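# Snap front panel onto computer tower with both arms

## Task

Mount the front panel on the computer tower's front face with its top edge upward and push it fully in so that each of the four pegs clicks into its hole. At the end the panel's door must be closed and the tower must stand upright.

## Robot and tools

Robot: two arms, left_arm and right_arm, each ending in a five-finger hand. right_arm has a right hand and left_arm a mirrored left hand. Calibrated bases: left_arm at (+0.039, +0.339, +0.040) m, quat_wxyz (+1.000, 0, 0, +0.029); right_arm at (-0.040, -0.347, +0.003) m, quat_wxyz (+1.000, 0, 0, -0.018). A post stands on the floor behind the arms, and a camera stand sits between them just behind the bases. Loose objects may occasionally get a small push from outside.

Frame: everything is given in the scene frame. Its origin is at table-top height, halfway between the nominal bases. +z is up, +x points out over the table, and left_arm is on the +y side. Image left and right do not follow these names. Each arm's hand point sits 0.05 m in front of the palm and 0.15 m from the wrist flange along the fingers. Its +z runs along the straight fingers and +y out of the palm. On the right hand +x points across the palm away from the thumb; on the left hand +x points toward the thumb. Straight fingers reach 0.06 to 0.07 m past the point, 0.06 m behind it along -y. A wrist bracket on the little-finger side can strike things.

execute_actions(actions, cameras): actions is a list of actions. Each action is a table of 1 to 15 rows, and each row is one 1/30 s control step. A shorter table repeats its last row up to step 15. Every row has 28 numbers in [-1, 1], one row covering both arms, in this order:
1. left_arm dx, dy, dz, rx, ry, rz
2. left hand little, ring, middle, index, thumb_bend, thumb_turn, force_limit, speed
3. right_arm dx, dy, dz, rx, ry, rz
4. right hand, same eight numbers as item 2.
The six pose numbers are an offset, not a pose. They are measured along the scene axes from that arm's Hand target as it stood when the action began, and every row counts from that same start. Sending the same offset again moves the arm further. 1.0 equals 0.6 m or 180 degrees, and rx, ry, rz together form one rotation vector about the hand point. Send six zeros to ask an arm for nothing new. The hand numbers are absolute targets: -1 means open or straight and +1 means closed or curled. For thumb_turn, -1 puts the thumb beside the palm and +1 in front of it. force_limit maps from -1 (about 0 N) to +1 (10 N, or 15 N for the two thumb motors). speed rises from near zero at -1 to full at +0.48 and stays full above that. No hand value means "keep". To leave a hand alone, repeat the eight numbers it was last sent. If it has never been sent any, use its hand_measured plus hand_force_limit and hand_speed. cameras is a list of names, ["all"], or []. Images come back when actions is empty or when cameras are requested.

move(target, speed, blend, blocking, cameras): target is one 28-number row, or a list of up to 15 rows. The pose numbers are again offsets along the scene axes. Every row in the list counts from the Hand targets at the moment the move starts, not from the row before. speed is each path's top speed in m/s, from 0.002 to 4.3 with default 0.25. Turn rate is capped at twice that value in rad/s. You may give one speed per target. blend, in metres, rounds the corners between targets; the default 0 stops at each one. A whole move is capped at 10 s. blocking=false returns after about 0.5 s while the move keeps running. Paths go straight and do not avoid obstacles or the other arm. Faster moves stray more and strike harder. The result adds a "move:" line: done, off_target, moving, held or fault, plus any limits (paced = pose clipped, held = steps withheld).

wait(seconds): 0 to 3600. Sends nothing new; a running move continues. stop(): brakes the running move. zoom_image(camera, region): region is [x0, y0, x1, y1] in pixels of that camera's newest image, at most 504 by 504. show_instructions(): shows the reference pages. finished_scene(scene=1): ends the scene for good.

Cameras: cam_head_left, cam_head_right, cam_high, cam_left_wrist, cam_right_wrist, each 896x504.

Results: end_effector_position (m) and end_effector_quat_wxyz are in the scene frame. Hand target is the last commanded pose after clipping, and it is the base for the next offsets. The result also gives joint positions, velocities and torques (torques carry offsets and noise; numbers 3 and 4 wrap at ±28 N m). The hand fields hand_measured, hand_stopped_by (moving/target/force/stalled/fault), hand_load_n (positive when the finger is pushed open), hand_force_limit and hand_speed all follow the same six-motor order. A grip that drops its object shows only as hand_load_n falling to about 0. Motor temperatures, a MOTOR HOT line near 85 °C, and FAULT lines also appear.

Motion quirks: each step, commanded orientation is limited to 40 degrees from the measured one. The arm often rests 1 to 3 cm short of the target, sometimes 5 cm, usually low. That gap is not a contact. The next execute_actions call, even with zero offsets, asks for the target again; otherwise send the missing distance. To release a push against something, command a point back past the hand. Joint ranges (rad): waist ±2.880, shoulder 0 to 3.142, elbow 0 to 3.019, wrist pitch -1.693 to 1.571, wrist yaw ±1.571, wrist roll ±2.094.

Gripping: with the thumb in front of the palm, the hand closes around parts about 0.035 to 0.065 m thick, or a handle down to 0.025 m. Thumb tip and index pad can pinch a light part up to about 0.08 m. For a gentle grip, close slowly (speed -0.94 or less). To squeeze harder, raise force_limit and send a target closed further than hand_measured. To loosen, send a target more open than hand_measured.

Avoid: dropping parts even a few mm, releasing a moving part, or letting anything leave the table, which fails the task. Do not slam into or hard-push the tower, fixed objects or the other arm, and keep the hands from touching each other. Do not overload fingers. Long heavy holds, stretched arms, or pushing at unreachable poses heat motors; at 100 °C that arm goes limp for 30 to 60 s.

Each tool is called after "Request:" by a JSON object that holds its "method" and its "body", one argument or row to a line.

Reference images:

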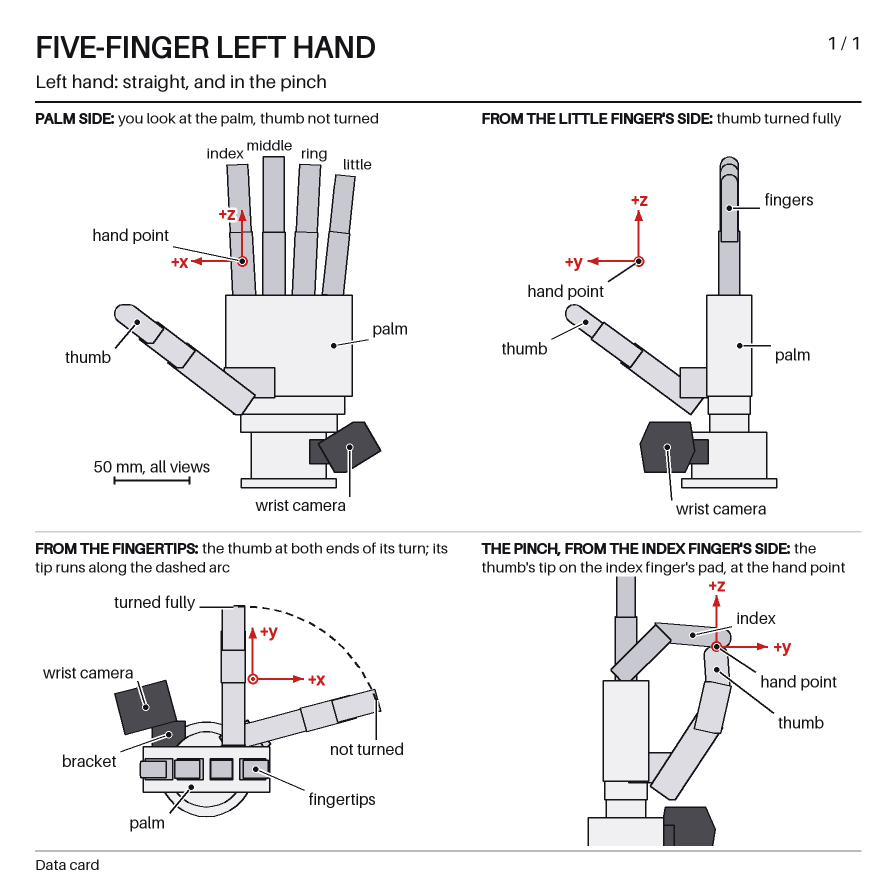

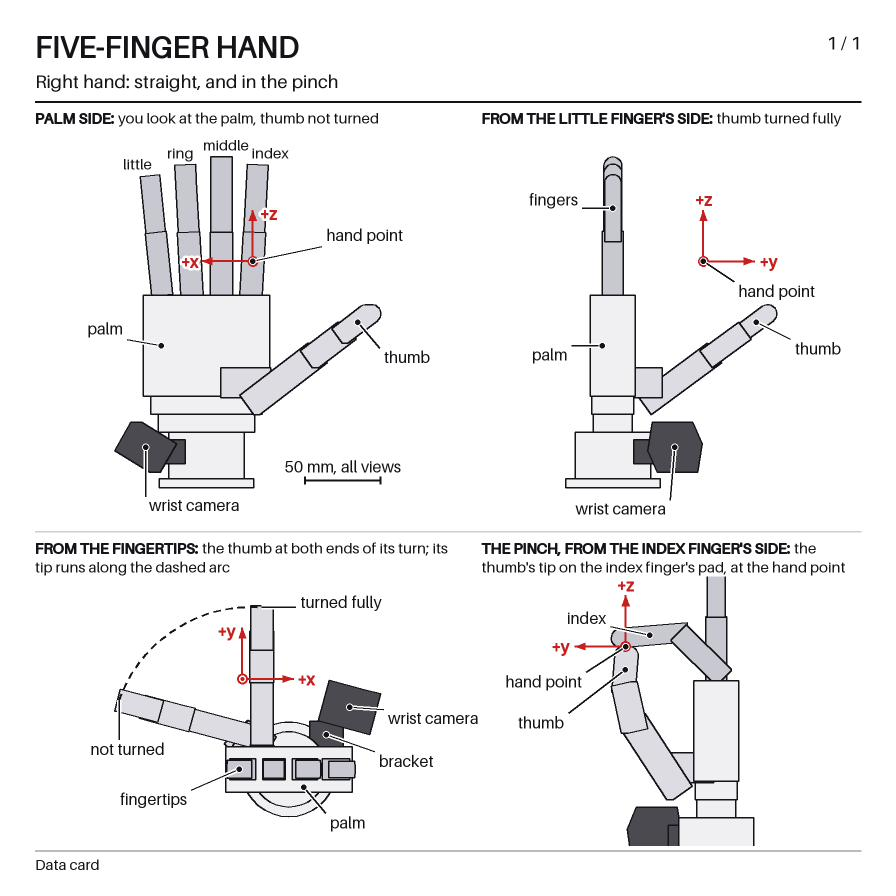

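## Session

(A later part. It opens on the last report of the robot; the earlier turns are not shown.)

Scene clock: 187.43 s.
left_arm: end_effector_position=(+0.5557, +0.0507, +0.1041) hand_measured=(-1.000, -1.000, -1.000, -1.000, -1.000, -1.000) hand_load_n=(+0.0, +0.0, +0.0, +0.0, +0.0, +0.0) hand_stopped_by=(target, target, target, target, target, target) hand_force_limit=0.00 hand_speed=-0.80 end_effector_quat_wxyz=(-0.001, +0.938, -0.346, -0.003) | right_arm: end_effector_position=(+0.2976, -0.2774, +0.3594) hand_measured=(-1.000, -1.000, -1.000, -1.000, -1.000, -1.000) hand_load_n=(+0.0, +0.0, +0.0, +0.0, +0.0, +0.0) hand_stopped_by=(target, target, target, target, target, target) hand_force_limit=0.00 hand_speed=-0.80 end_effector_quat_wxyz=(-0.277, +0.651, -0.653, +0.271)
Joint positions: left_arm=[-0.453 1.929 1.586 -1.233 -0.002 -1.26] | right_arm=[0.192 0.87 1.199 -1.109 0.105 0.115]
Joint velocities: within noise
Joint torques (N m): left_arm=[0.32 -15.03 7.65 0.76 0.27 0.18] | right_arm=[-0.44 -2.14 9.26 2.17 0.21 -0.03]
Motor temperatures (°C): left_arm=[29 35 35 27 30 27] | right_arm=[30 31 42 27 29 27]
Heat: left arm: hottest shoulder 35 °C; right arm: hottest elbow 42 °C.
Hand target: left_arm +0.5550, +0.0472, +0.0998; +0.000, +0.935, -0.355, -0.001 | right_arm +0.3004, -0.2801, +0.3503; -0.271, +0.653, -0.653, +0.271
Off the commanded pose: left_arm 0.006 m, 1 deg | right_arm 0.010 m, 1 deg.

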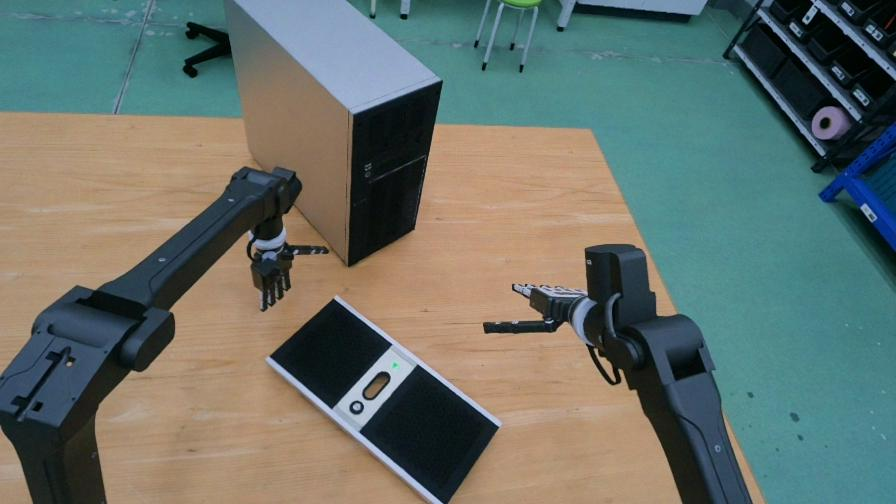

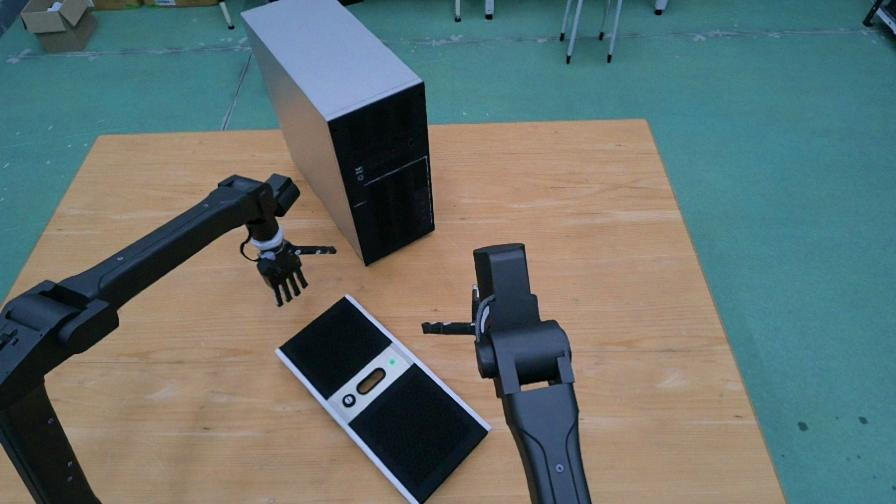

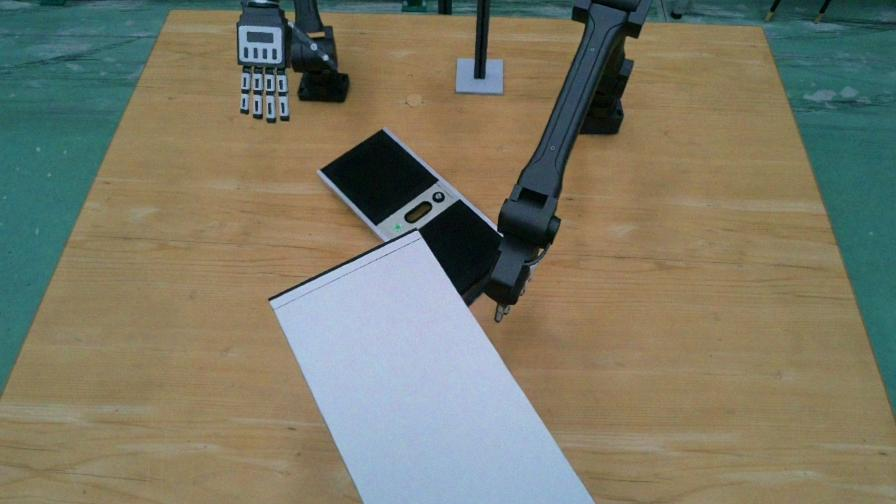

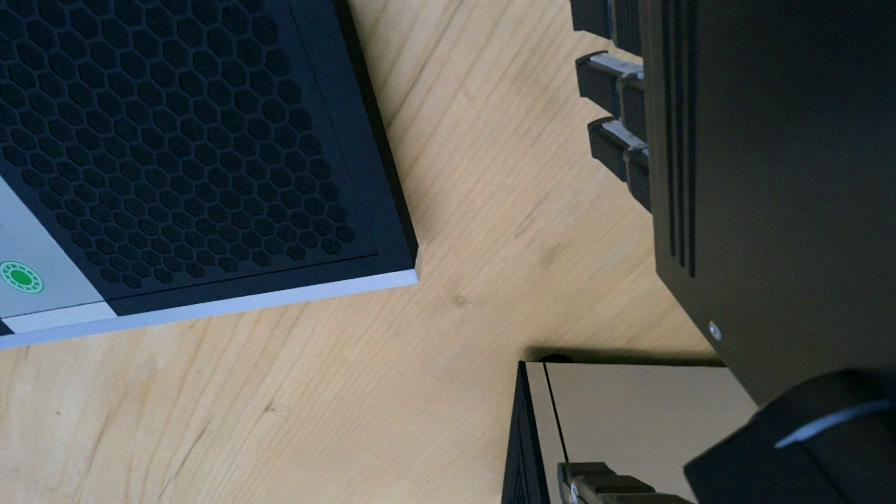

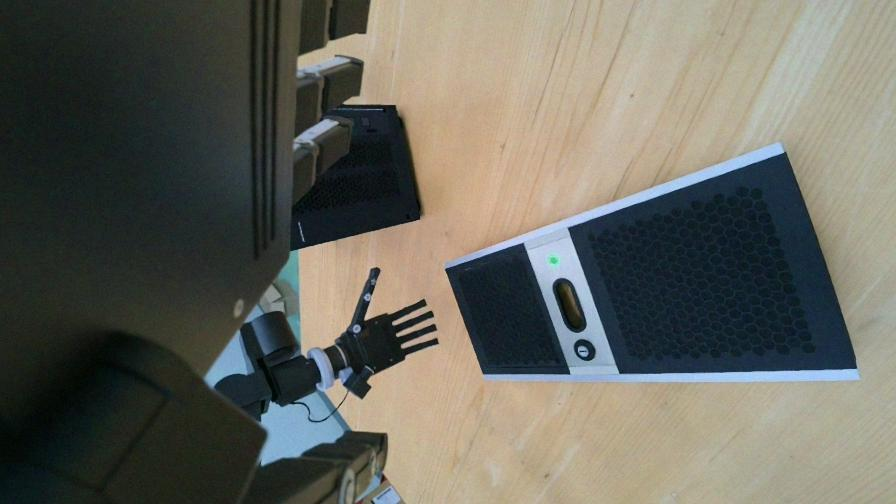

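Request:
{"method": "move", "body": {
  "target": [
    [-0.152,-0.170,-0.012,0,0,0,-1,-1,-1,-1,-1,-1,0,-0.8,0,0,0,0,0,0,-1,-1,-1,-1,-1,-1,0,-0.8]
  ],
  "speed": 0.1,
  "cameras": ["cam_head_left","cam_high","cam_right_wrist","cam_left_wrist"]
}}

Scene clock: 190.73 s.
left_arm: end_effector_position=(+0.4637, -0.0485, +0.0797) hand_measured=(-1.000, -1.000, -1.000, -1.000, -1.000, -1.000) hand_load_n=(+0.0, +0.0, +0.0, +0.0, +0.0, +0.0) hand_stopped_by=(target, target, target, target, target, target) hand_force_limit=0.00 hand_speed=-0.80 end_effector_quat_wxyz=(-0.006, +0.934, -0.357, -0.017) | right_arm: end_effector_position=(+0.2976, -0.2774, +0.3594) hand_measured=(-1.000, -1.000, -1.000, -1.000, -1.000, -1.000) hand_load_n=(+0.0, +0.0, +0.0, +0.0, +0.0, -0.5) hand_stopped_by=(target, target, target, target, target, target) hand_force_limit=0.00 hand_speed=-0.80 end_effector_quat_wxyz=(-0.277, +0.651, -0.653, +0.271)
Joint positions: left_arm=[-0.687 1.899 1.472 -1.18 -0.003 -1.469] | right_arm=[0.192 0.87 1.199 -1.109 0.105 0.115]
Joint torques (N m): left_arm=[0.09 -16.62 7.06 0.75 0.34 -0.09] | right_arm=[-0.73 -2.9 9.29 2.36 0.26 -0.02]
Heat: left arm: hottest shoulder 35 °C; right arm: hottest elbow 41 °C.
Hand target: left_arm +0.4638, -0.0549, +0.0925; +0.000, +0.935, -0.355, -0.001 | right_arm +0.3004, -0.2801, +0.3503; -0.271, +0.653, -0.653, +0.271
Off the commanded pose: left_arm 0.014 m, 2 deg | right_arm 0.010 m, 1 deg.
move: off_target (left_arm)
Images, in order (width x height): cam_head_left 896x504, cam_high 896x504, cam_left_wrist 896x504, cam_right_wrist 896x504.

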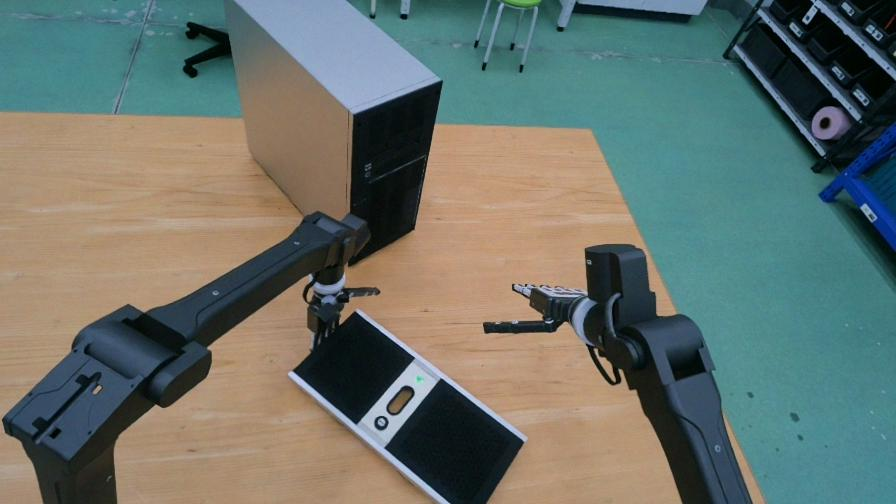

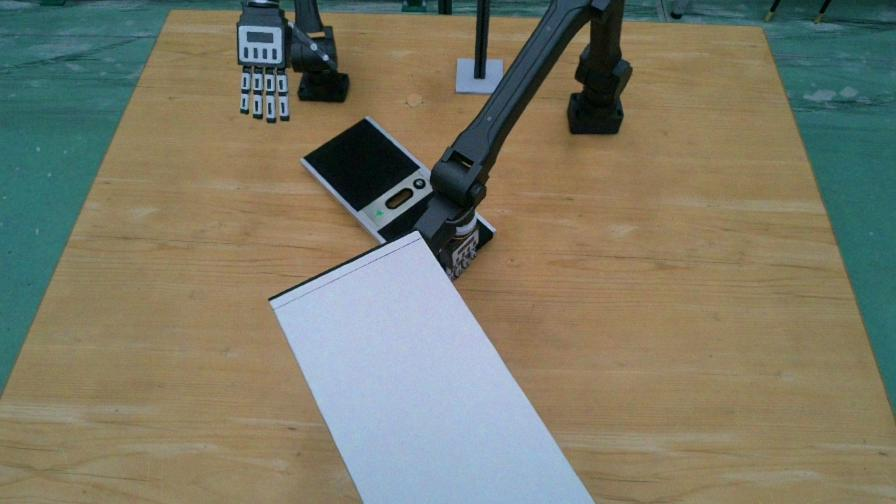

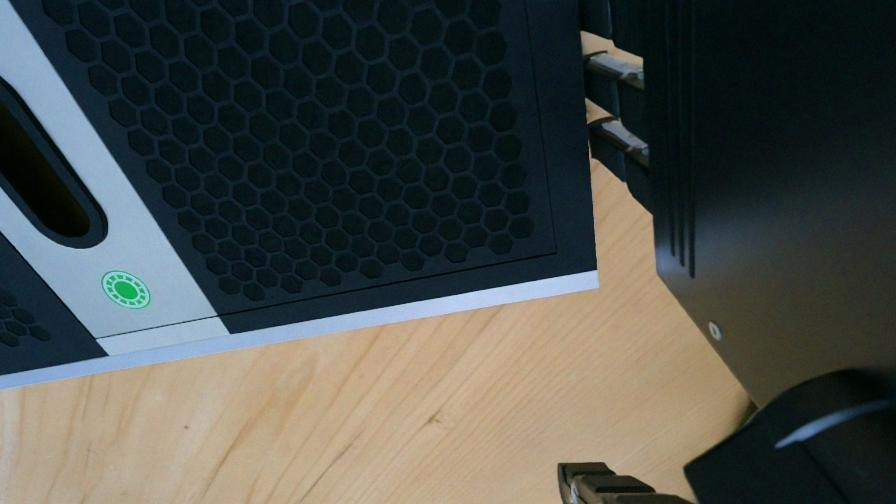

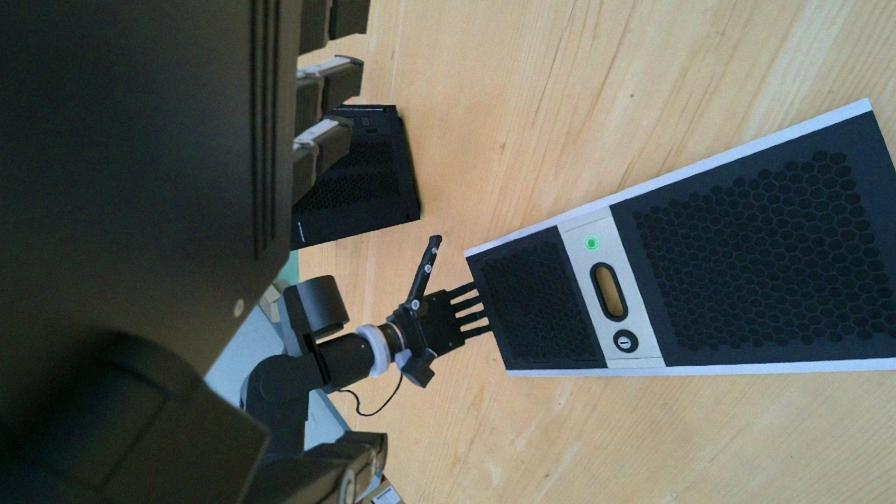

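Request:
{"method": "move", "body": {
  "target": [
    [-0.042,-0.046,0,0,0,0,-1,-1,-1,-1,-1,-1,0,-0.8,0,0,0,0,0,0,-1,-1,-1,-1,-1,-1,0,-0.8]
  ],
  "speed": 0.1,
  "cameras": ["cam_head_left","cam_high","cam_right_wrist","cam_left_wrist"]
}}

Scene clock: 192.70 s.
left_arm: end_effector_position=(+0.4379, -0.0768, +0.0794) hand_measured=(-1.000, -1.000, -1.000, -1.000, -1.000, -1.000) hand_load_n=(+0.0, +0.0, +0.0, +0.0, +0.0, +0.0) hand_stopped_by=(target, target, target, target, target, target) hand_force_limit=0.00 hand_speed=-0.80 end_effector_quat_wxyz=(-0.007, +0.933, -0.358, -0.017) | right_arm: end_effector_position=(+0.2976, -0.2774, +0.3594) hand_measured=(-1.000, -1.000, -1.000, -1.000, -1.000, -1.000) hand_load_n=(+0.0, +0.0, +0.0, +0.0, +0.0, +0.0) hand_stopped_by=(target, target, target, target, target, target) hand_force_limit=0.00 hand_speed=-0.80 end_effector_quat_wxyz=(-0.277, +0.651, -0.653, +0.271)
Joint positions: left_arm=[-0.757 1.893 1.462 -1.177 -0.002 -1.537] | right_arm=[0.192 0.87 1.199 -1.109 0.105 0.115]
Joint torques (N m): left_arm=[0.38 -16.56 7.1 0.75 0.32 -0.11] | right_arm=[-0.5 -3.02 9.35 2.32 0.23 -0.01]
Heat: left arm: hottest shoulder 35 °C; right arm: hottest elbow 41 °C.
Hand target: left_arm +0.4386, -0.0825, +0.0926; +0.000, +0.935, -0.355, -0.001 | right_arm +0.3004, -0.2801, +0.3503; -0.271, +0.653, -0.653, +0.271
Off the commanded pose: left_arm 0.014 m, 2 deg | right_arm 0.010 m, 1 deg.
move: off_target (left_arm)
Images, in order (width x height): cam_head_left 896x504, cam_high 896x504, cam_left_wrist 896x504, cam_right_wrist 896x504.

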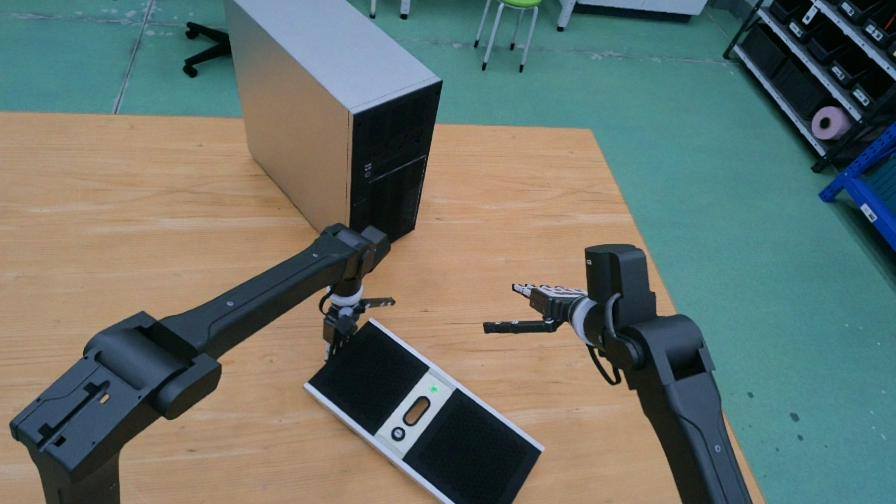

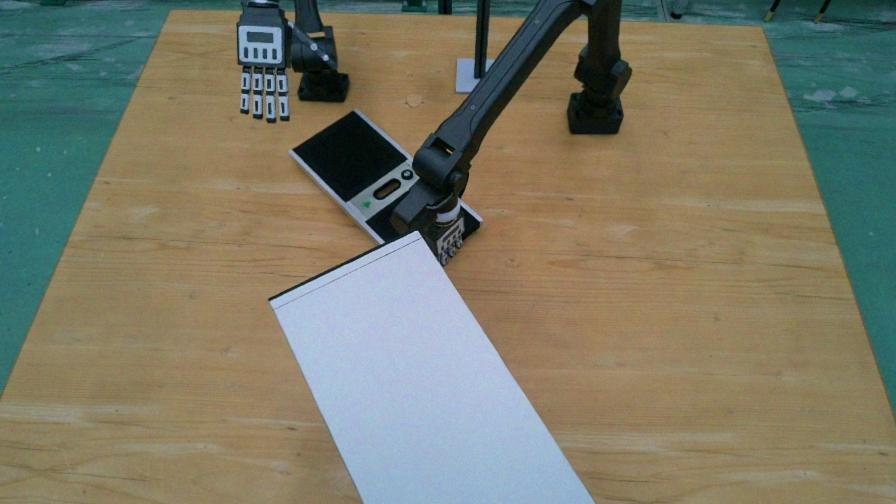

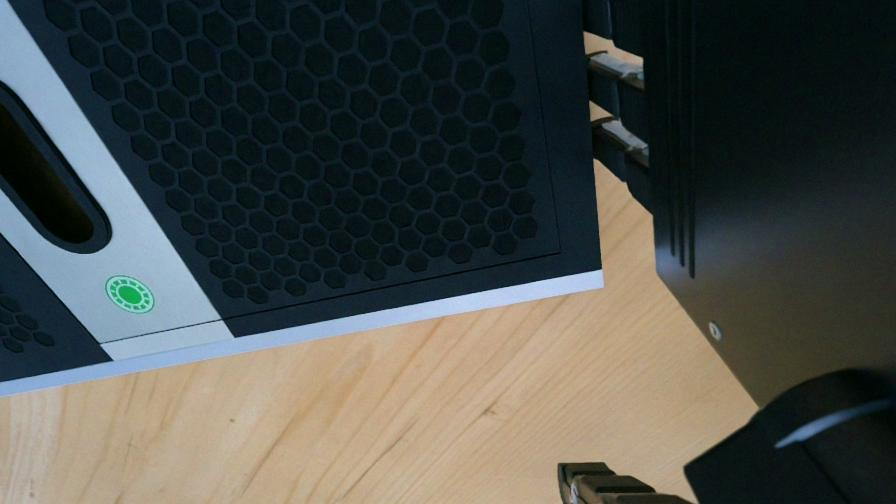

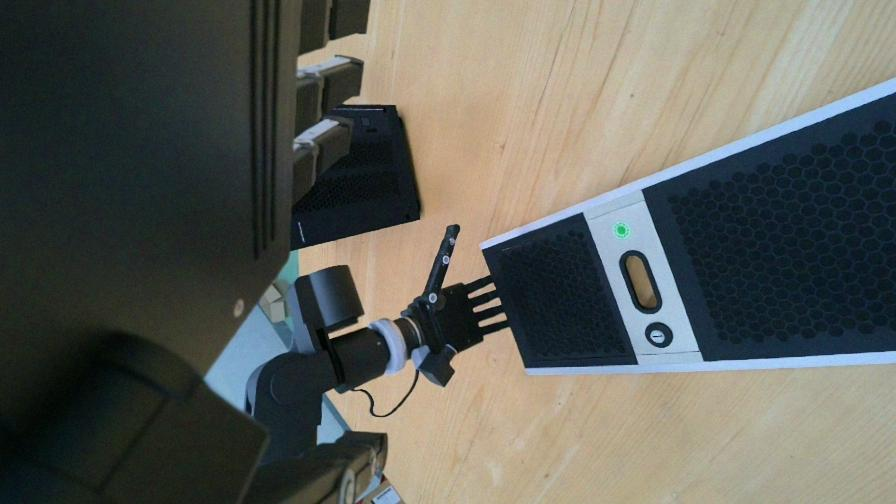

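Request:
{"method": "move", "body": {
  "target": [
    [0.057,0.061,0,0,0,0,-1,-1,-1,-1,-1,-1,0,-0.8,0,0,0,0,0,0,-1,-1,-1,-1,-1,-1,0,-0.8],
    [0.057,0.081,0.35,0,0,0,-1,-1,-1,-1,-1,-1,0,-0.8,0,0,0,0,0,0,-1,-1,-1,-1,-1,-1,0,-0.8],
    [-0.05,0.70,0.35,0,0,0,-1,-1,-1,-1,-1,-1,0,-0.8,0,0,0,0,0,0,-1,-1,-1,-1,-1,-1,0,-0.8]
  ],
  "speed": 0.25,
  "blend": [0.01,0.05,0],
  "cameras": ["all"]
}}

Scene clock: 197.73 s.
left_arm: end_effector_position=(+0.4093, +0.3387, +0.2981) hand_measured=(-1.000, -1.000, -1.000, -1.000, -1.000, -1.000) hand_load_n=(+0.0, +0.0, +0.0, +0.0, +0.0, +0.0) hand_stopped_by=(target, target, target, target, target, target) hand_force_limit=0.00 hand_speed=-0.80 end_effector_quat_wxyz=(+0.005, +0.938, -0.347, -0.013) | right_arm: end_effector_position=(+0.2976, -0.2774, +0.3594) hand_measured=(-1.000, -1.000, -1.000, -1.000, -1.000, -1.000) hand_load_n=(+0.0, +0.0, +0.0, +0.0, +0.0, +0.0) hand_stopped_by=(target, target, target, target, target, target) hand_force_limit=0.00 hand_speed=-0.80 end_effector_quat_wxyz=(-0.277, +0.651, -0.653, +0.271)
Joint positions: left_arm=[0.111 1.381 1.409 -1.627 -0.005 -0.694] | right_arm=[0.192 0.87 1.199 -1.109 0.105 0.115]
Joint torques (N m): left_arm=[0.67 -9.99 7.95 0.75 0.33 0.17] | right_arm=[-0.91 -2.84 9.31 2.21 0.28 -0.06]
Heat: left arm: hottest shoulder 35 °C; right arm: hottest elbow 41 °C.
Hand target: left_arm +0.4086, +0.3376, +0.3025; +0.000, +0.935, -0.355, -0.001 | right_arm +0.3004, -0.2801, +0.3503; -0.271, +0.653, -0.653, +0.271
Off the commanded pose: left_arm 0.005 m, 2 deg | right_arm 0.010 m, 1 deg.
move: done

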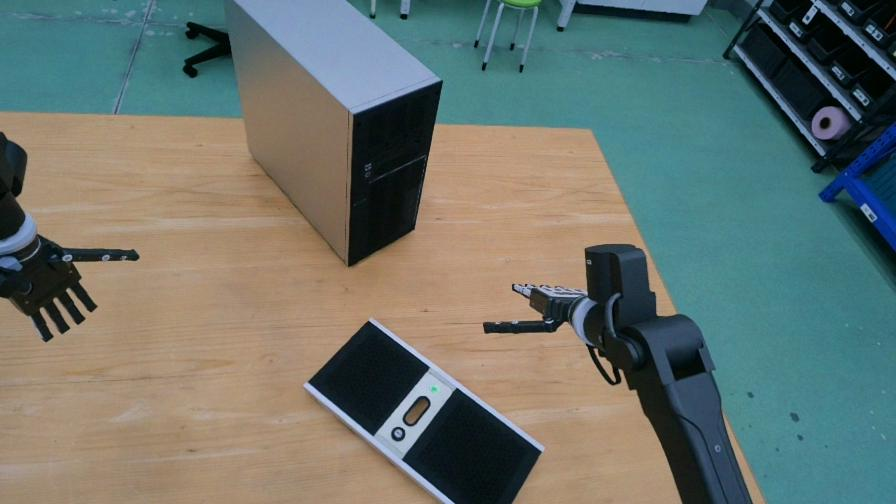

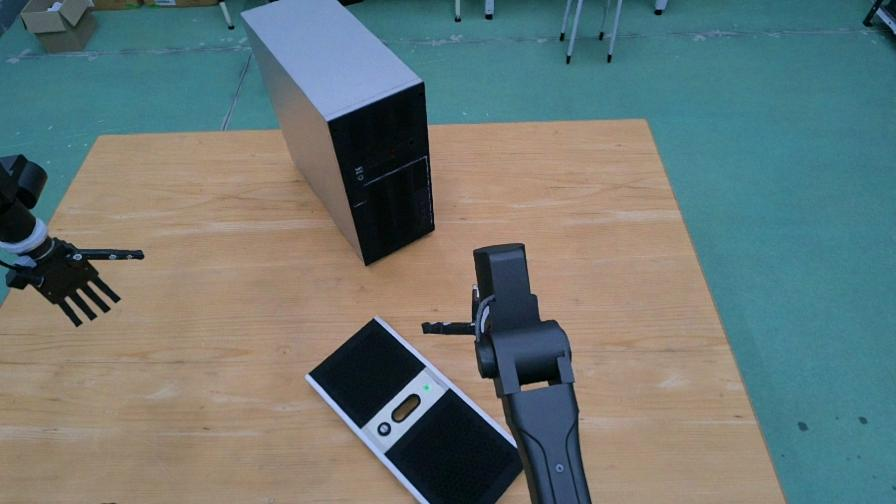

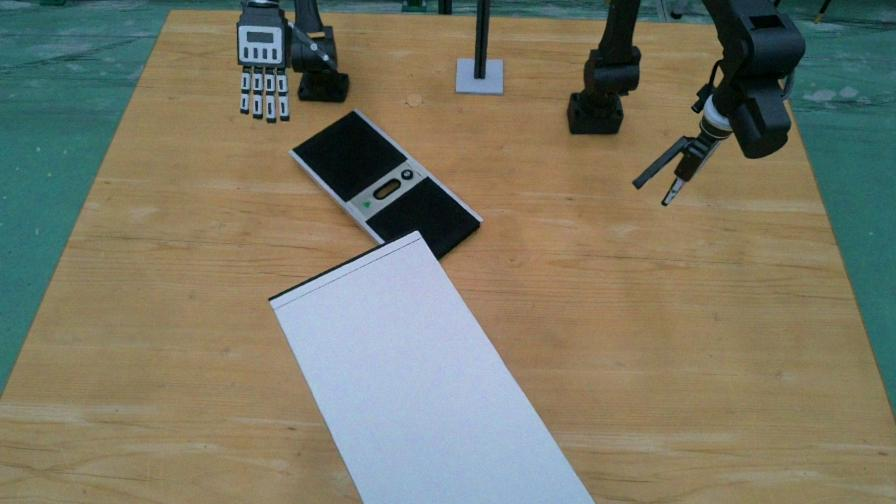

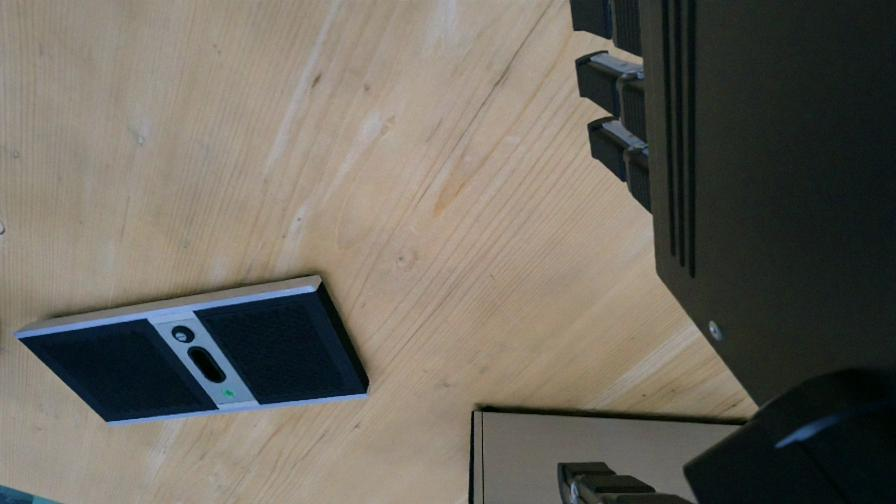

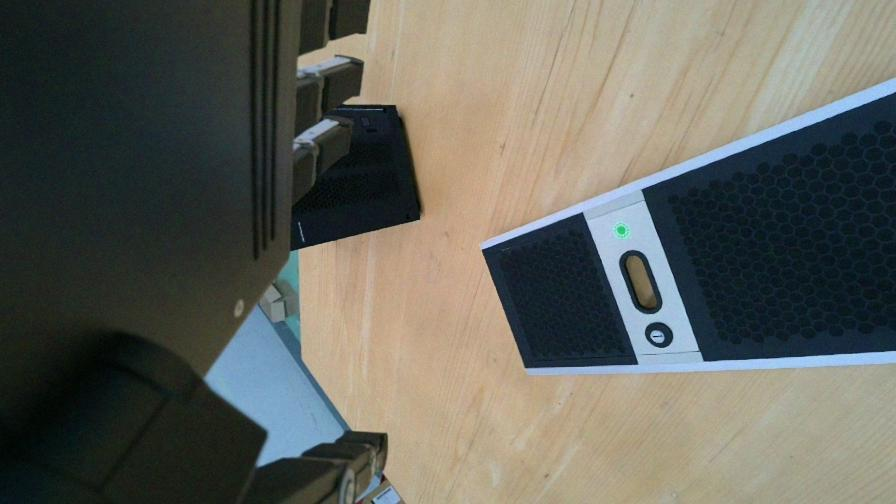

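Request:
{"method": "move", "body": {
  "target": [
    [0,0,0,0,0,0,-1,-1,-1,-1,-1,-1,0,-0.8,0.216,0.525,-0.317,-0.1005,0.2361,0.2428,-0.2,-0.2,-0.2,-0.2,-1,1,0,-0.3]
  ],
  "speed": 0.2,
  "cameras": ["all"]
}}

Scene clock: 213.97 s.
left_arm: end_effector_position=(+0.4092, +0.3387, +0.2981) hand_measured=(-1.000, -1.000, -1.000, -1.000, -1.000, -1.000) hand_load_n=(+0.0, +0.0, +0.0, +0.0, +0.0, +0.0) hand_stopped_by=(target, target, target, target, target, target) hand_force_limit=0.00 hand_speed=-0.80 end_effector_quat_wxyz=(+0.005, +0.938, -0.347, -0.013) | right_arm: end_effector_position=(+0.4216, +0.0276, +0.1516) hand_measured=(-0.200, -0.200, -0.200, -0.200, -1.000, +1.000) hand_load_n=(+0.0, +0.0, +0.0, +0.0, +0.0, -0.5) hand_stopped_by=(target, target, target, target, target, target) hand_force_limit=0.00 hand_speed=-0.30 end_effector_quat_wxyz=(+0.011, +0.925, -0.379, -0.006)
Joint positions: left_arm=[0.111 1.381 1.409 -1.627 -0.005 -0.694] | right_arm=[0.683 2.138 2.143 -1.6 0.001 -0.147]
Joint torques (N m): left_arm=[0.62 -9.93 7.95 0.77 0.33 0.18] | right_arm=[-0.79 -17.67 14.04 -0.36 0.19 -0.08]
Heat: left arm: hottest shoulder 35 °C; right arm: hottest elbow 41 °C.
Hand target: left_arm +0.4086, +0.3376, +0.3025; +0.000, +0.935, -0.355, -0.001 | right_arm +0.4299, +0.0348, +0.1599; -0.001, +0.927, -0.374, +0.000
Off the commanded pose: left_arm 0.005 m, 2 deg | right_arm 0.014 m, 2 deg.
move: off_target (right_arm)

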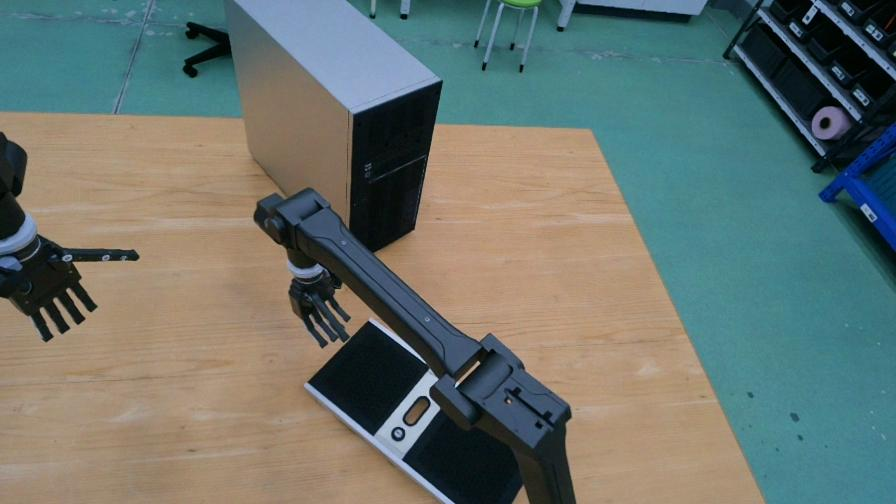

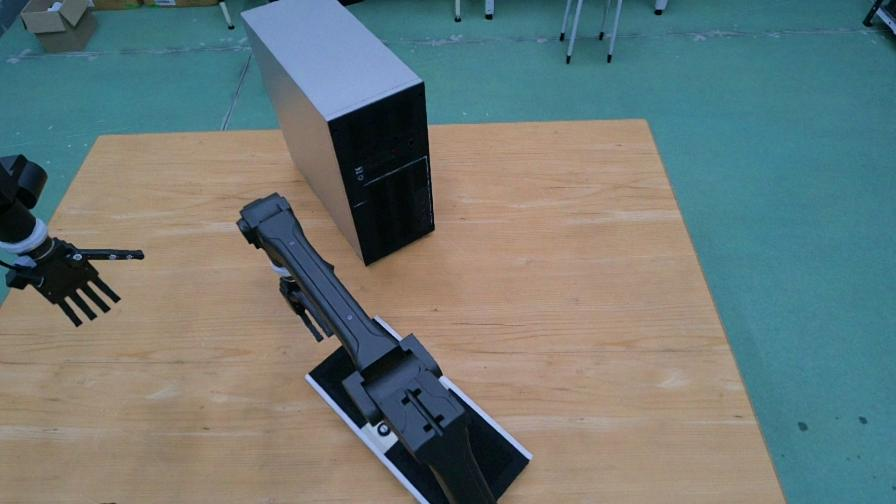

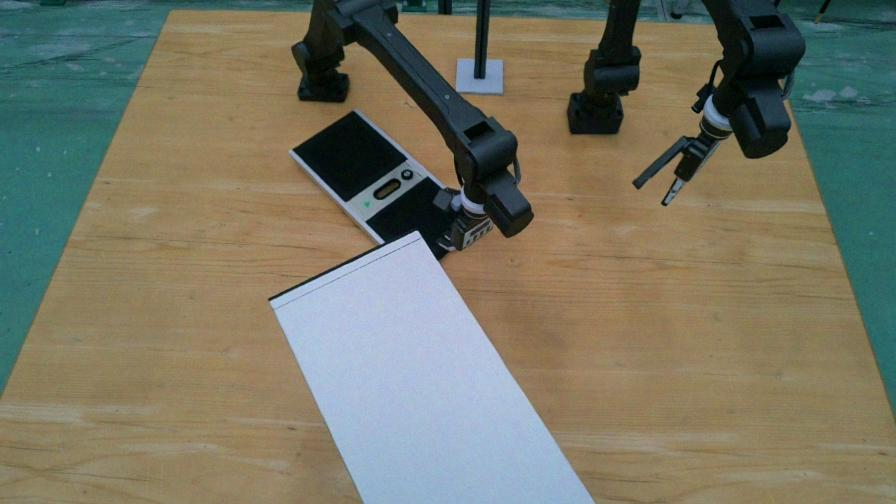

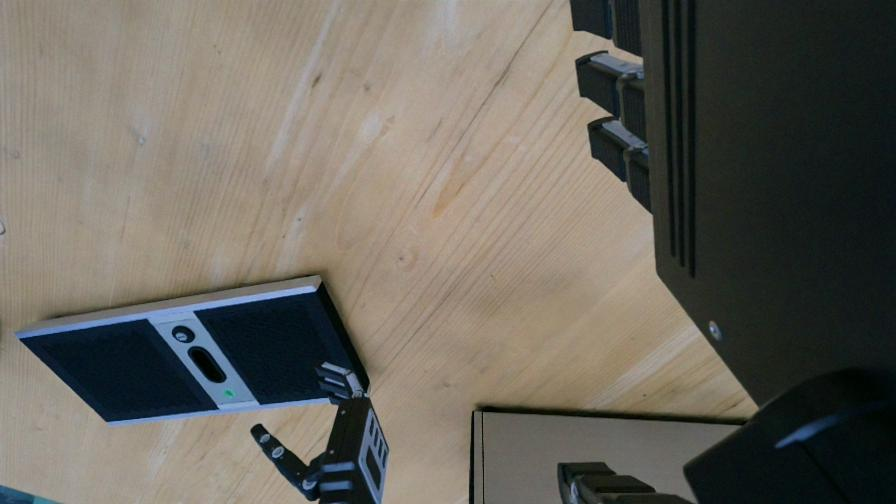

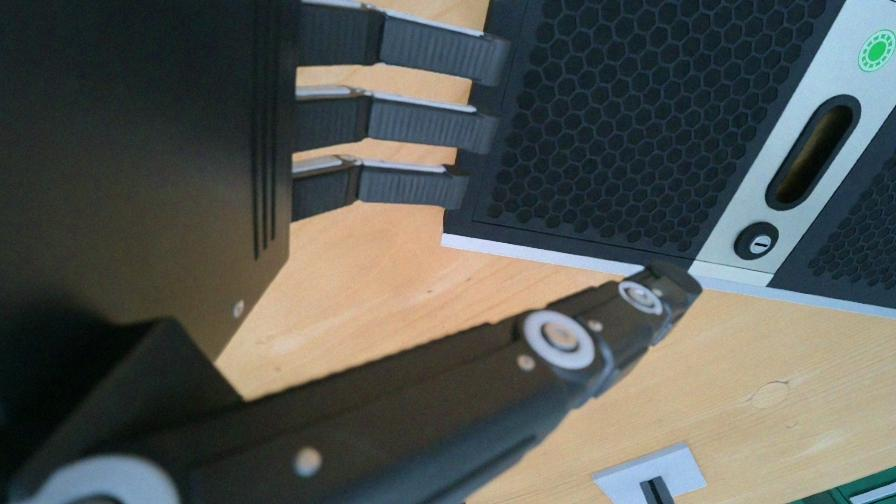

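Request:
{"method": "zoom_image", "body": {
  "camera": "cam_right_wrist",
  "region": [280, 0, 680, 280]
}}

Scaled by 1.260.

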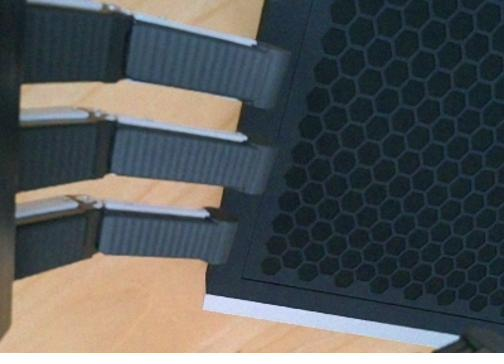

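Request:
{"method": "move", "body": {
  "target": [
    [0,0,0,0,0,0,-1,-1,-1,-1,-1,-1,0,-0.8,0.048,0.018,-0.15,-0.1013,0.0950,0.0078,-0.2,-0.2,-0.2,-0.2,-1,1,0,-0.3]
  ],
  "speed": 0.12,
  "cameras": ["cam_head_left","cam_high","cam_right_wrist","cam_left_wrist"]
}}

Scene clock: 220.93 s.
left_arm: end_effector_position=(+0.4092, +0.3387, +0.2981) hand_measured=(-1.000, -1.000, -1.000, -1.000, -1.000, -1.000) hand_load_n=(+0.0, +0.0, +0.0, +0.0, +0.0, +0.0) hand_stopped_by=(target, target, target, target, target, target) hand_force_limit=0.00 hand_speed=-0.80 end_effector_quat_wxyz=(+0.005, +0.938, -0.347, -0.013) | right_arm: end_effector_position=(+0.4526, +0.0361, +0.0701) hand_measured=(-0.200, -0.200, -0.200, -0.200, -1.000, +1.000) hand_load_n=(+0.0, +0.0, +0.0, +0.0, +0.0, +0.0) hand_stopped_by=(target, target, target, target, target, target) hand_force_limit=0.00 hand_speed=-0.30 end_effector_quat_wxyz=(+0.079, +0.925, -0.371, -0.011)
Joint positions: left_arm=[0.111 1.381 1.409 -1.627 -0.005 -0.694] | right_arm=[0.684 2.392 2.353 -1.679 0.064 -0.155]
Joint torques (N m): left_arm=[0.62 -9.99 7.9 0.76 0.34 0.18] | right_arm=[1.14 -18.84 13.86 -0.68 0.39 0]
Heat: left arm: hottest shoulder 35 °C; right arm: hottest elbow 42 °C.
Hand target: left_arm +0.4086, +0.3376, +0.3025; +0.000, +0.935, -0.355, -0.001 | right_arm +0.4587, +0.0456, +0.0699; +0.201, +0.910, -0.354, -0.078
Off the commanded pose: left_arm 0.005 m, 2 deg | right_arm 0.011 m, 16 deg.
joint sent to its limit (right arm) — joint 4 (wrist pitch), lower limit. The joint targets are off in orientation, not in position.
move: off_target (right_arm)
Images, in order (width x height): cam_head_left 896x504, cam_high 896x504, cam_left_wrist 896x504, cam_right_wrist 896x504.

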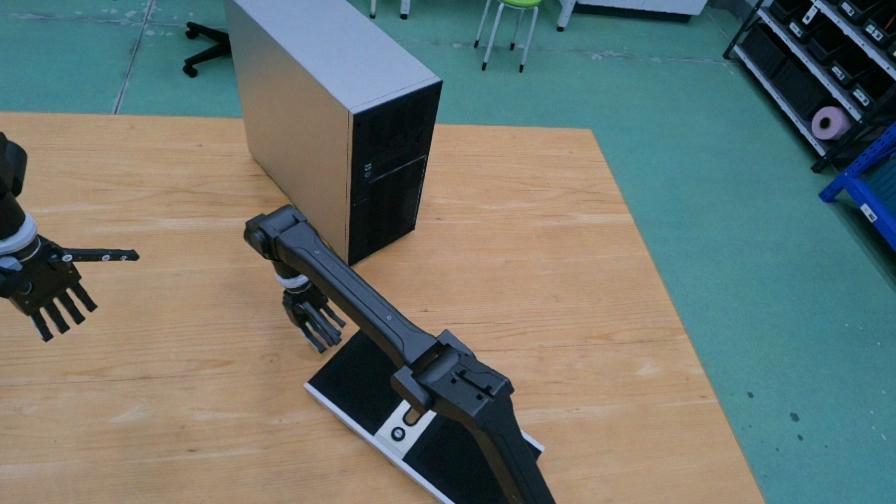

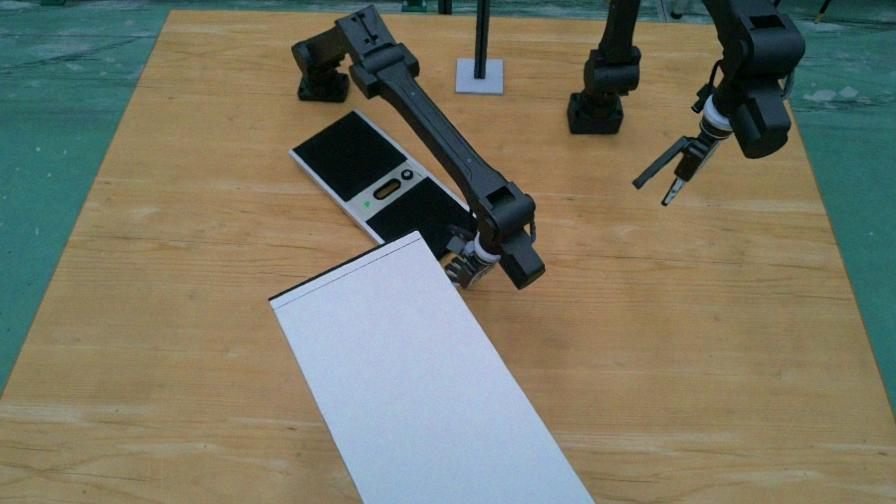

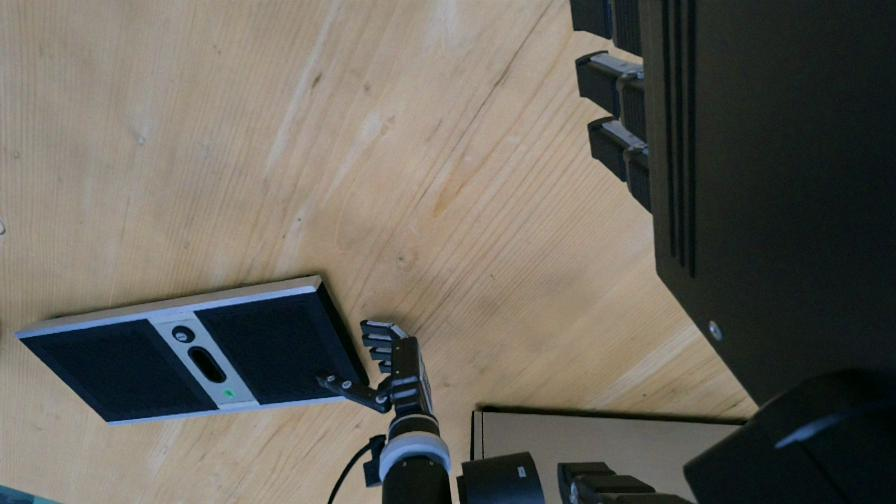

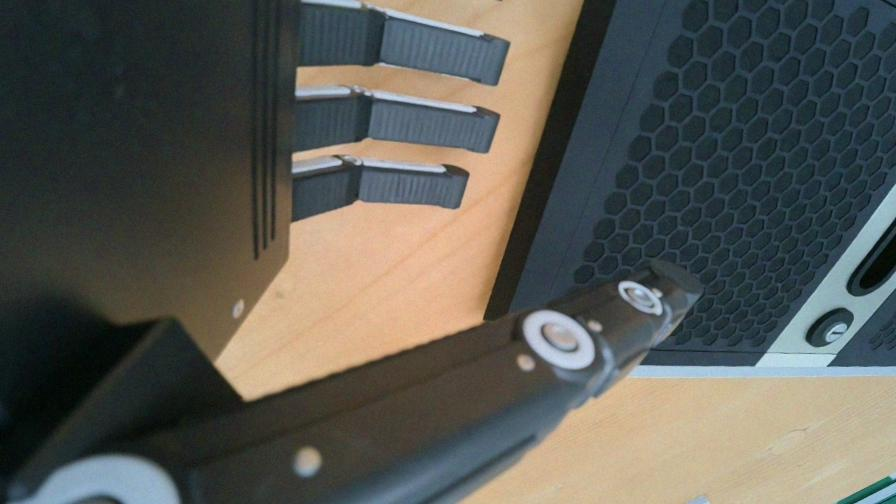

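Request:
{"method": "zoom_image", "body": {
  "camera": "cam_right_wrist",
  "region": [400, 0, 896, 420]
}}

Request:
{"method": "zoom_image", "body": {
  "camera": "cam_left_wrist",
  "region": [250, 230, 530, 470]
}}

Scaled by 1.016.

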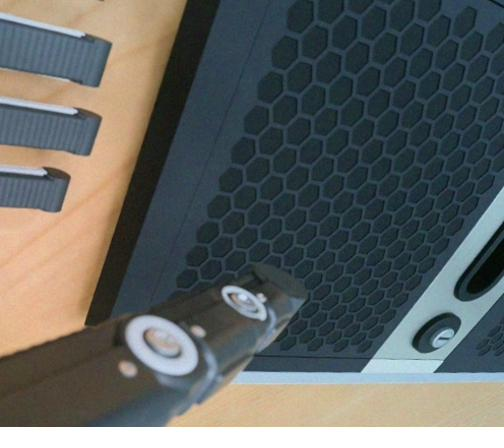

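Scaled by 1.800.

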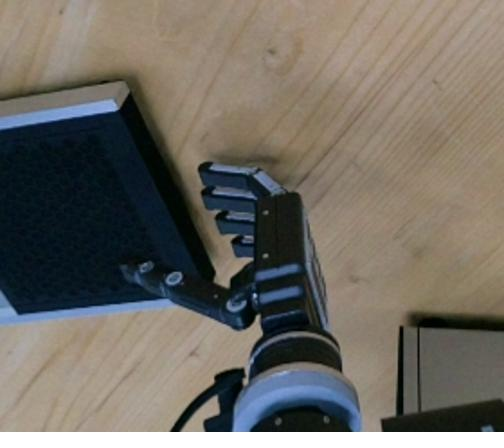

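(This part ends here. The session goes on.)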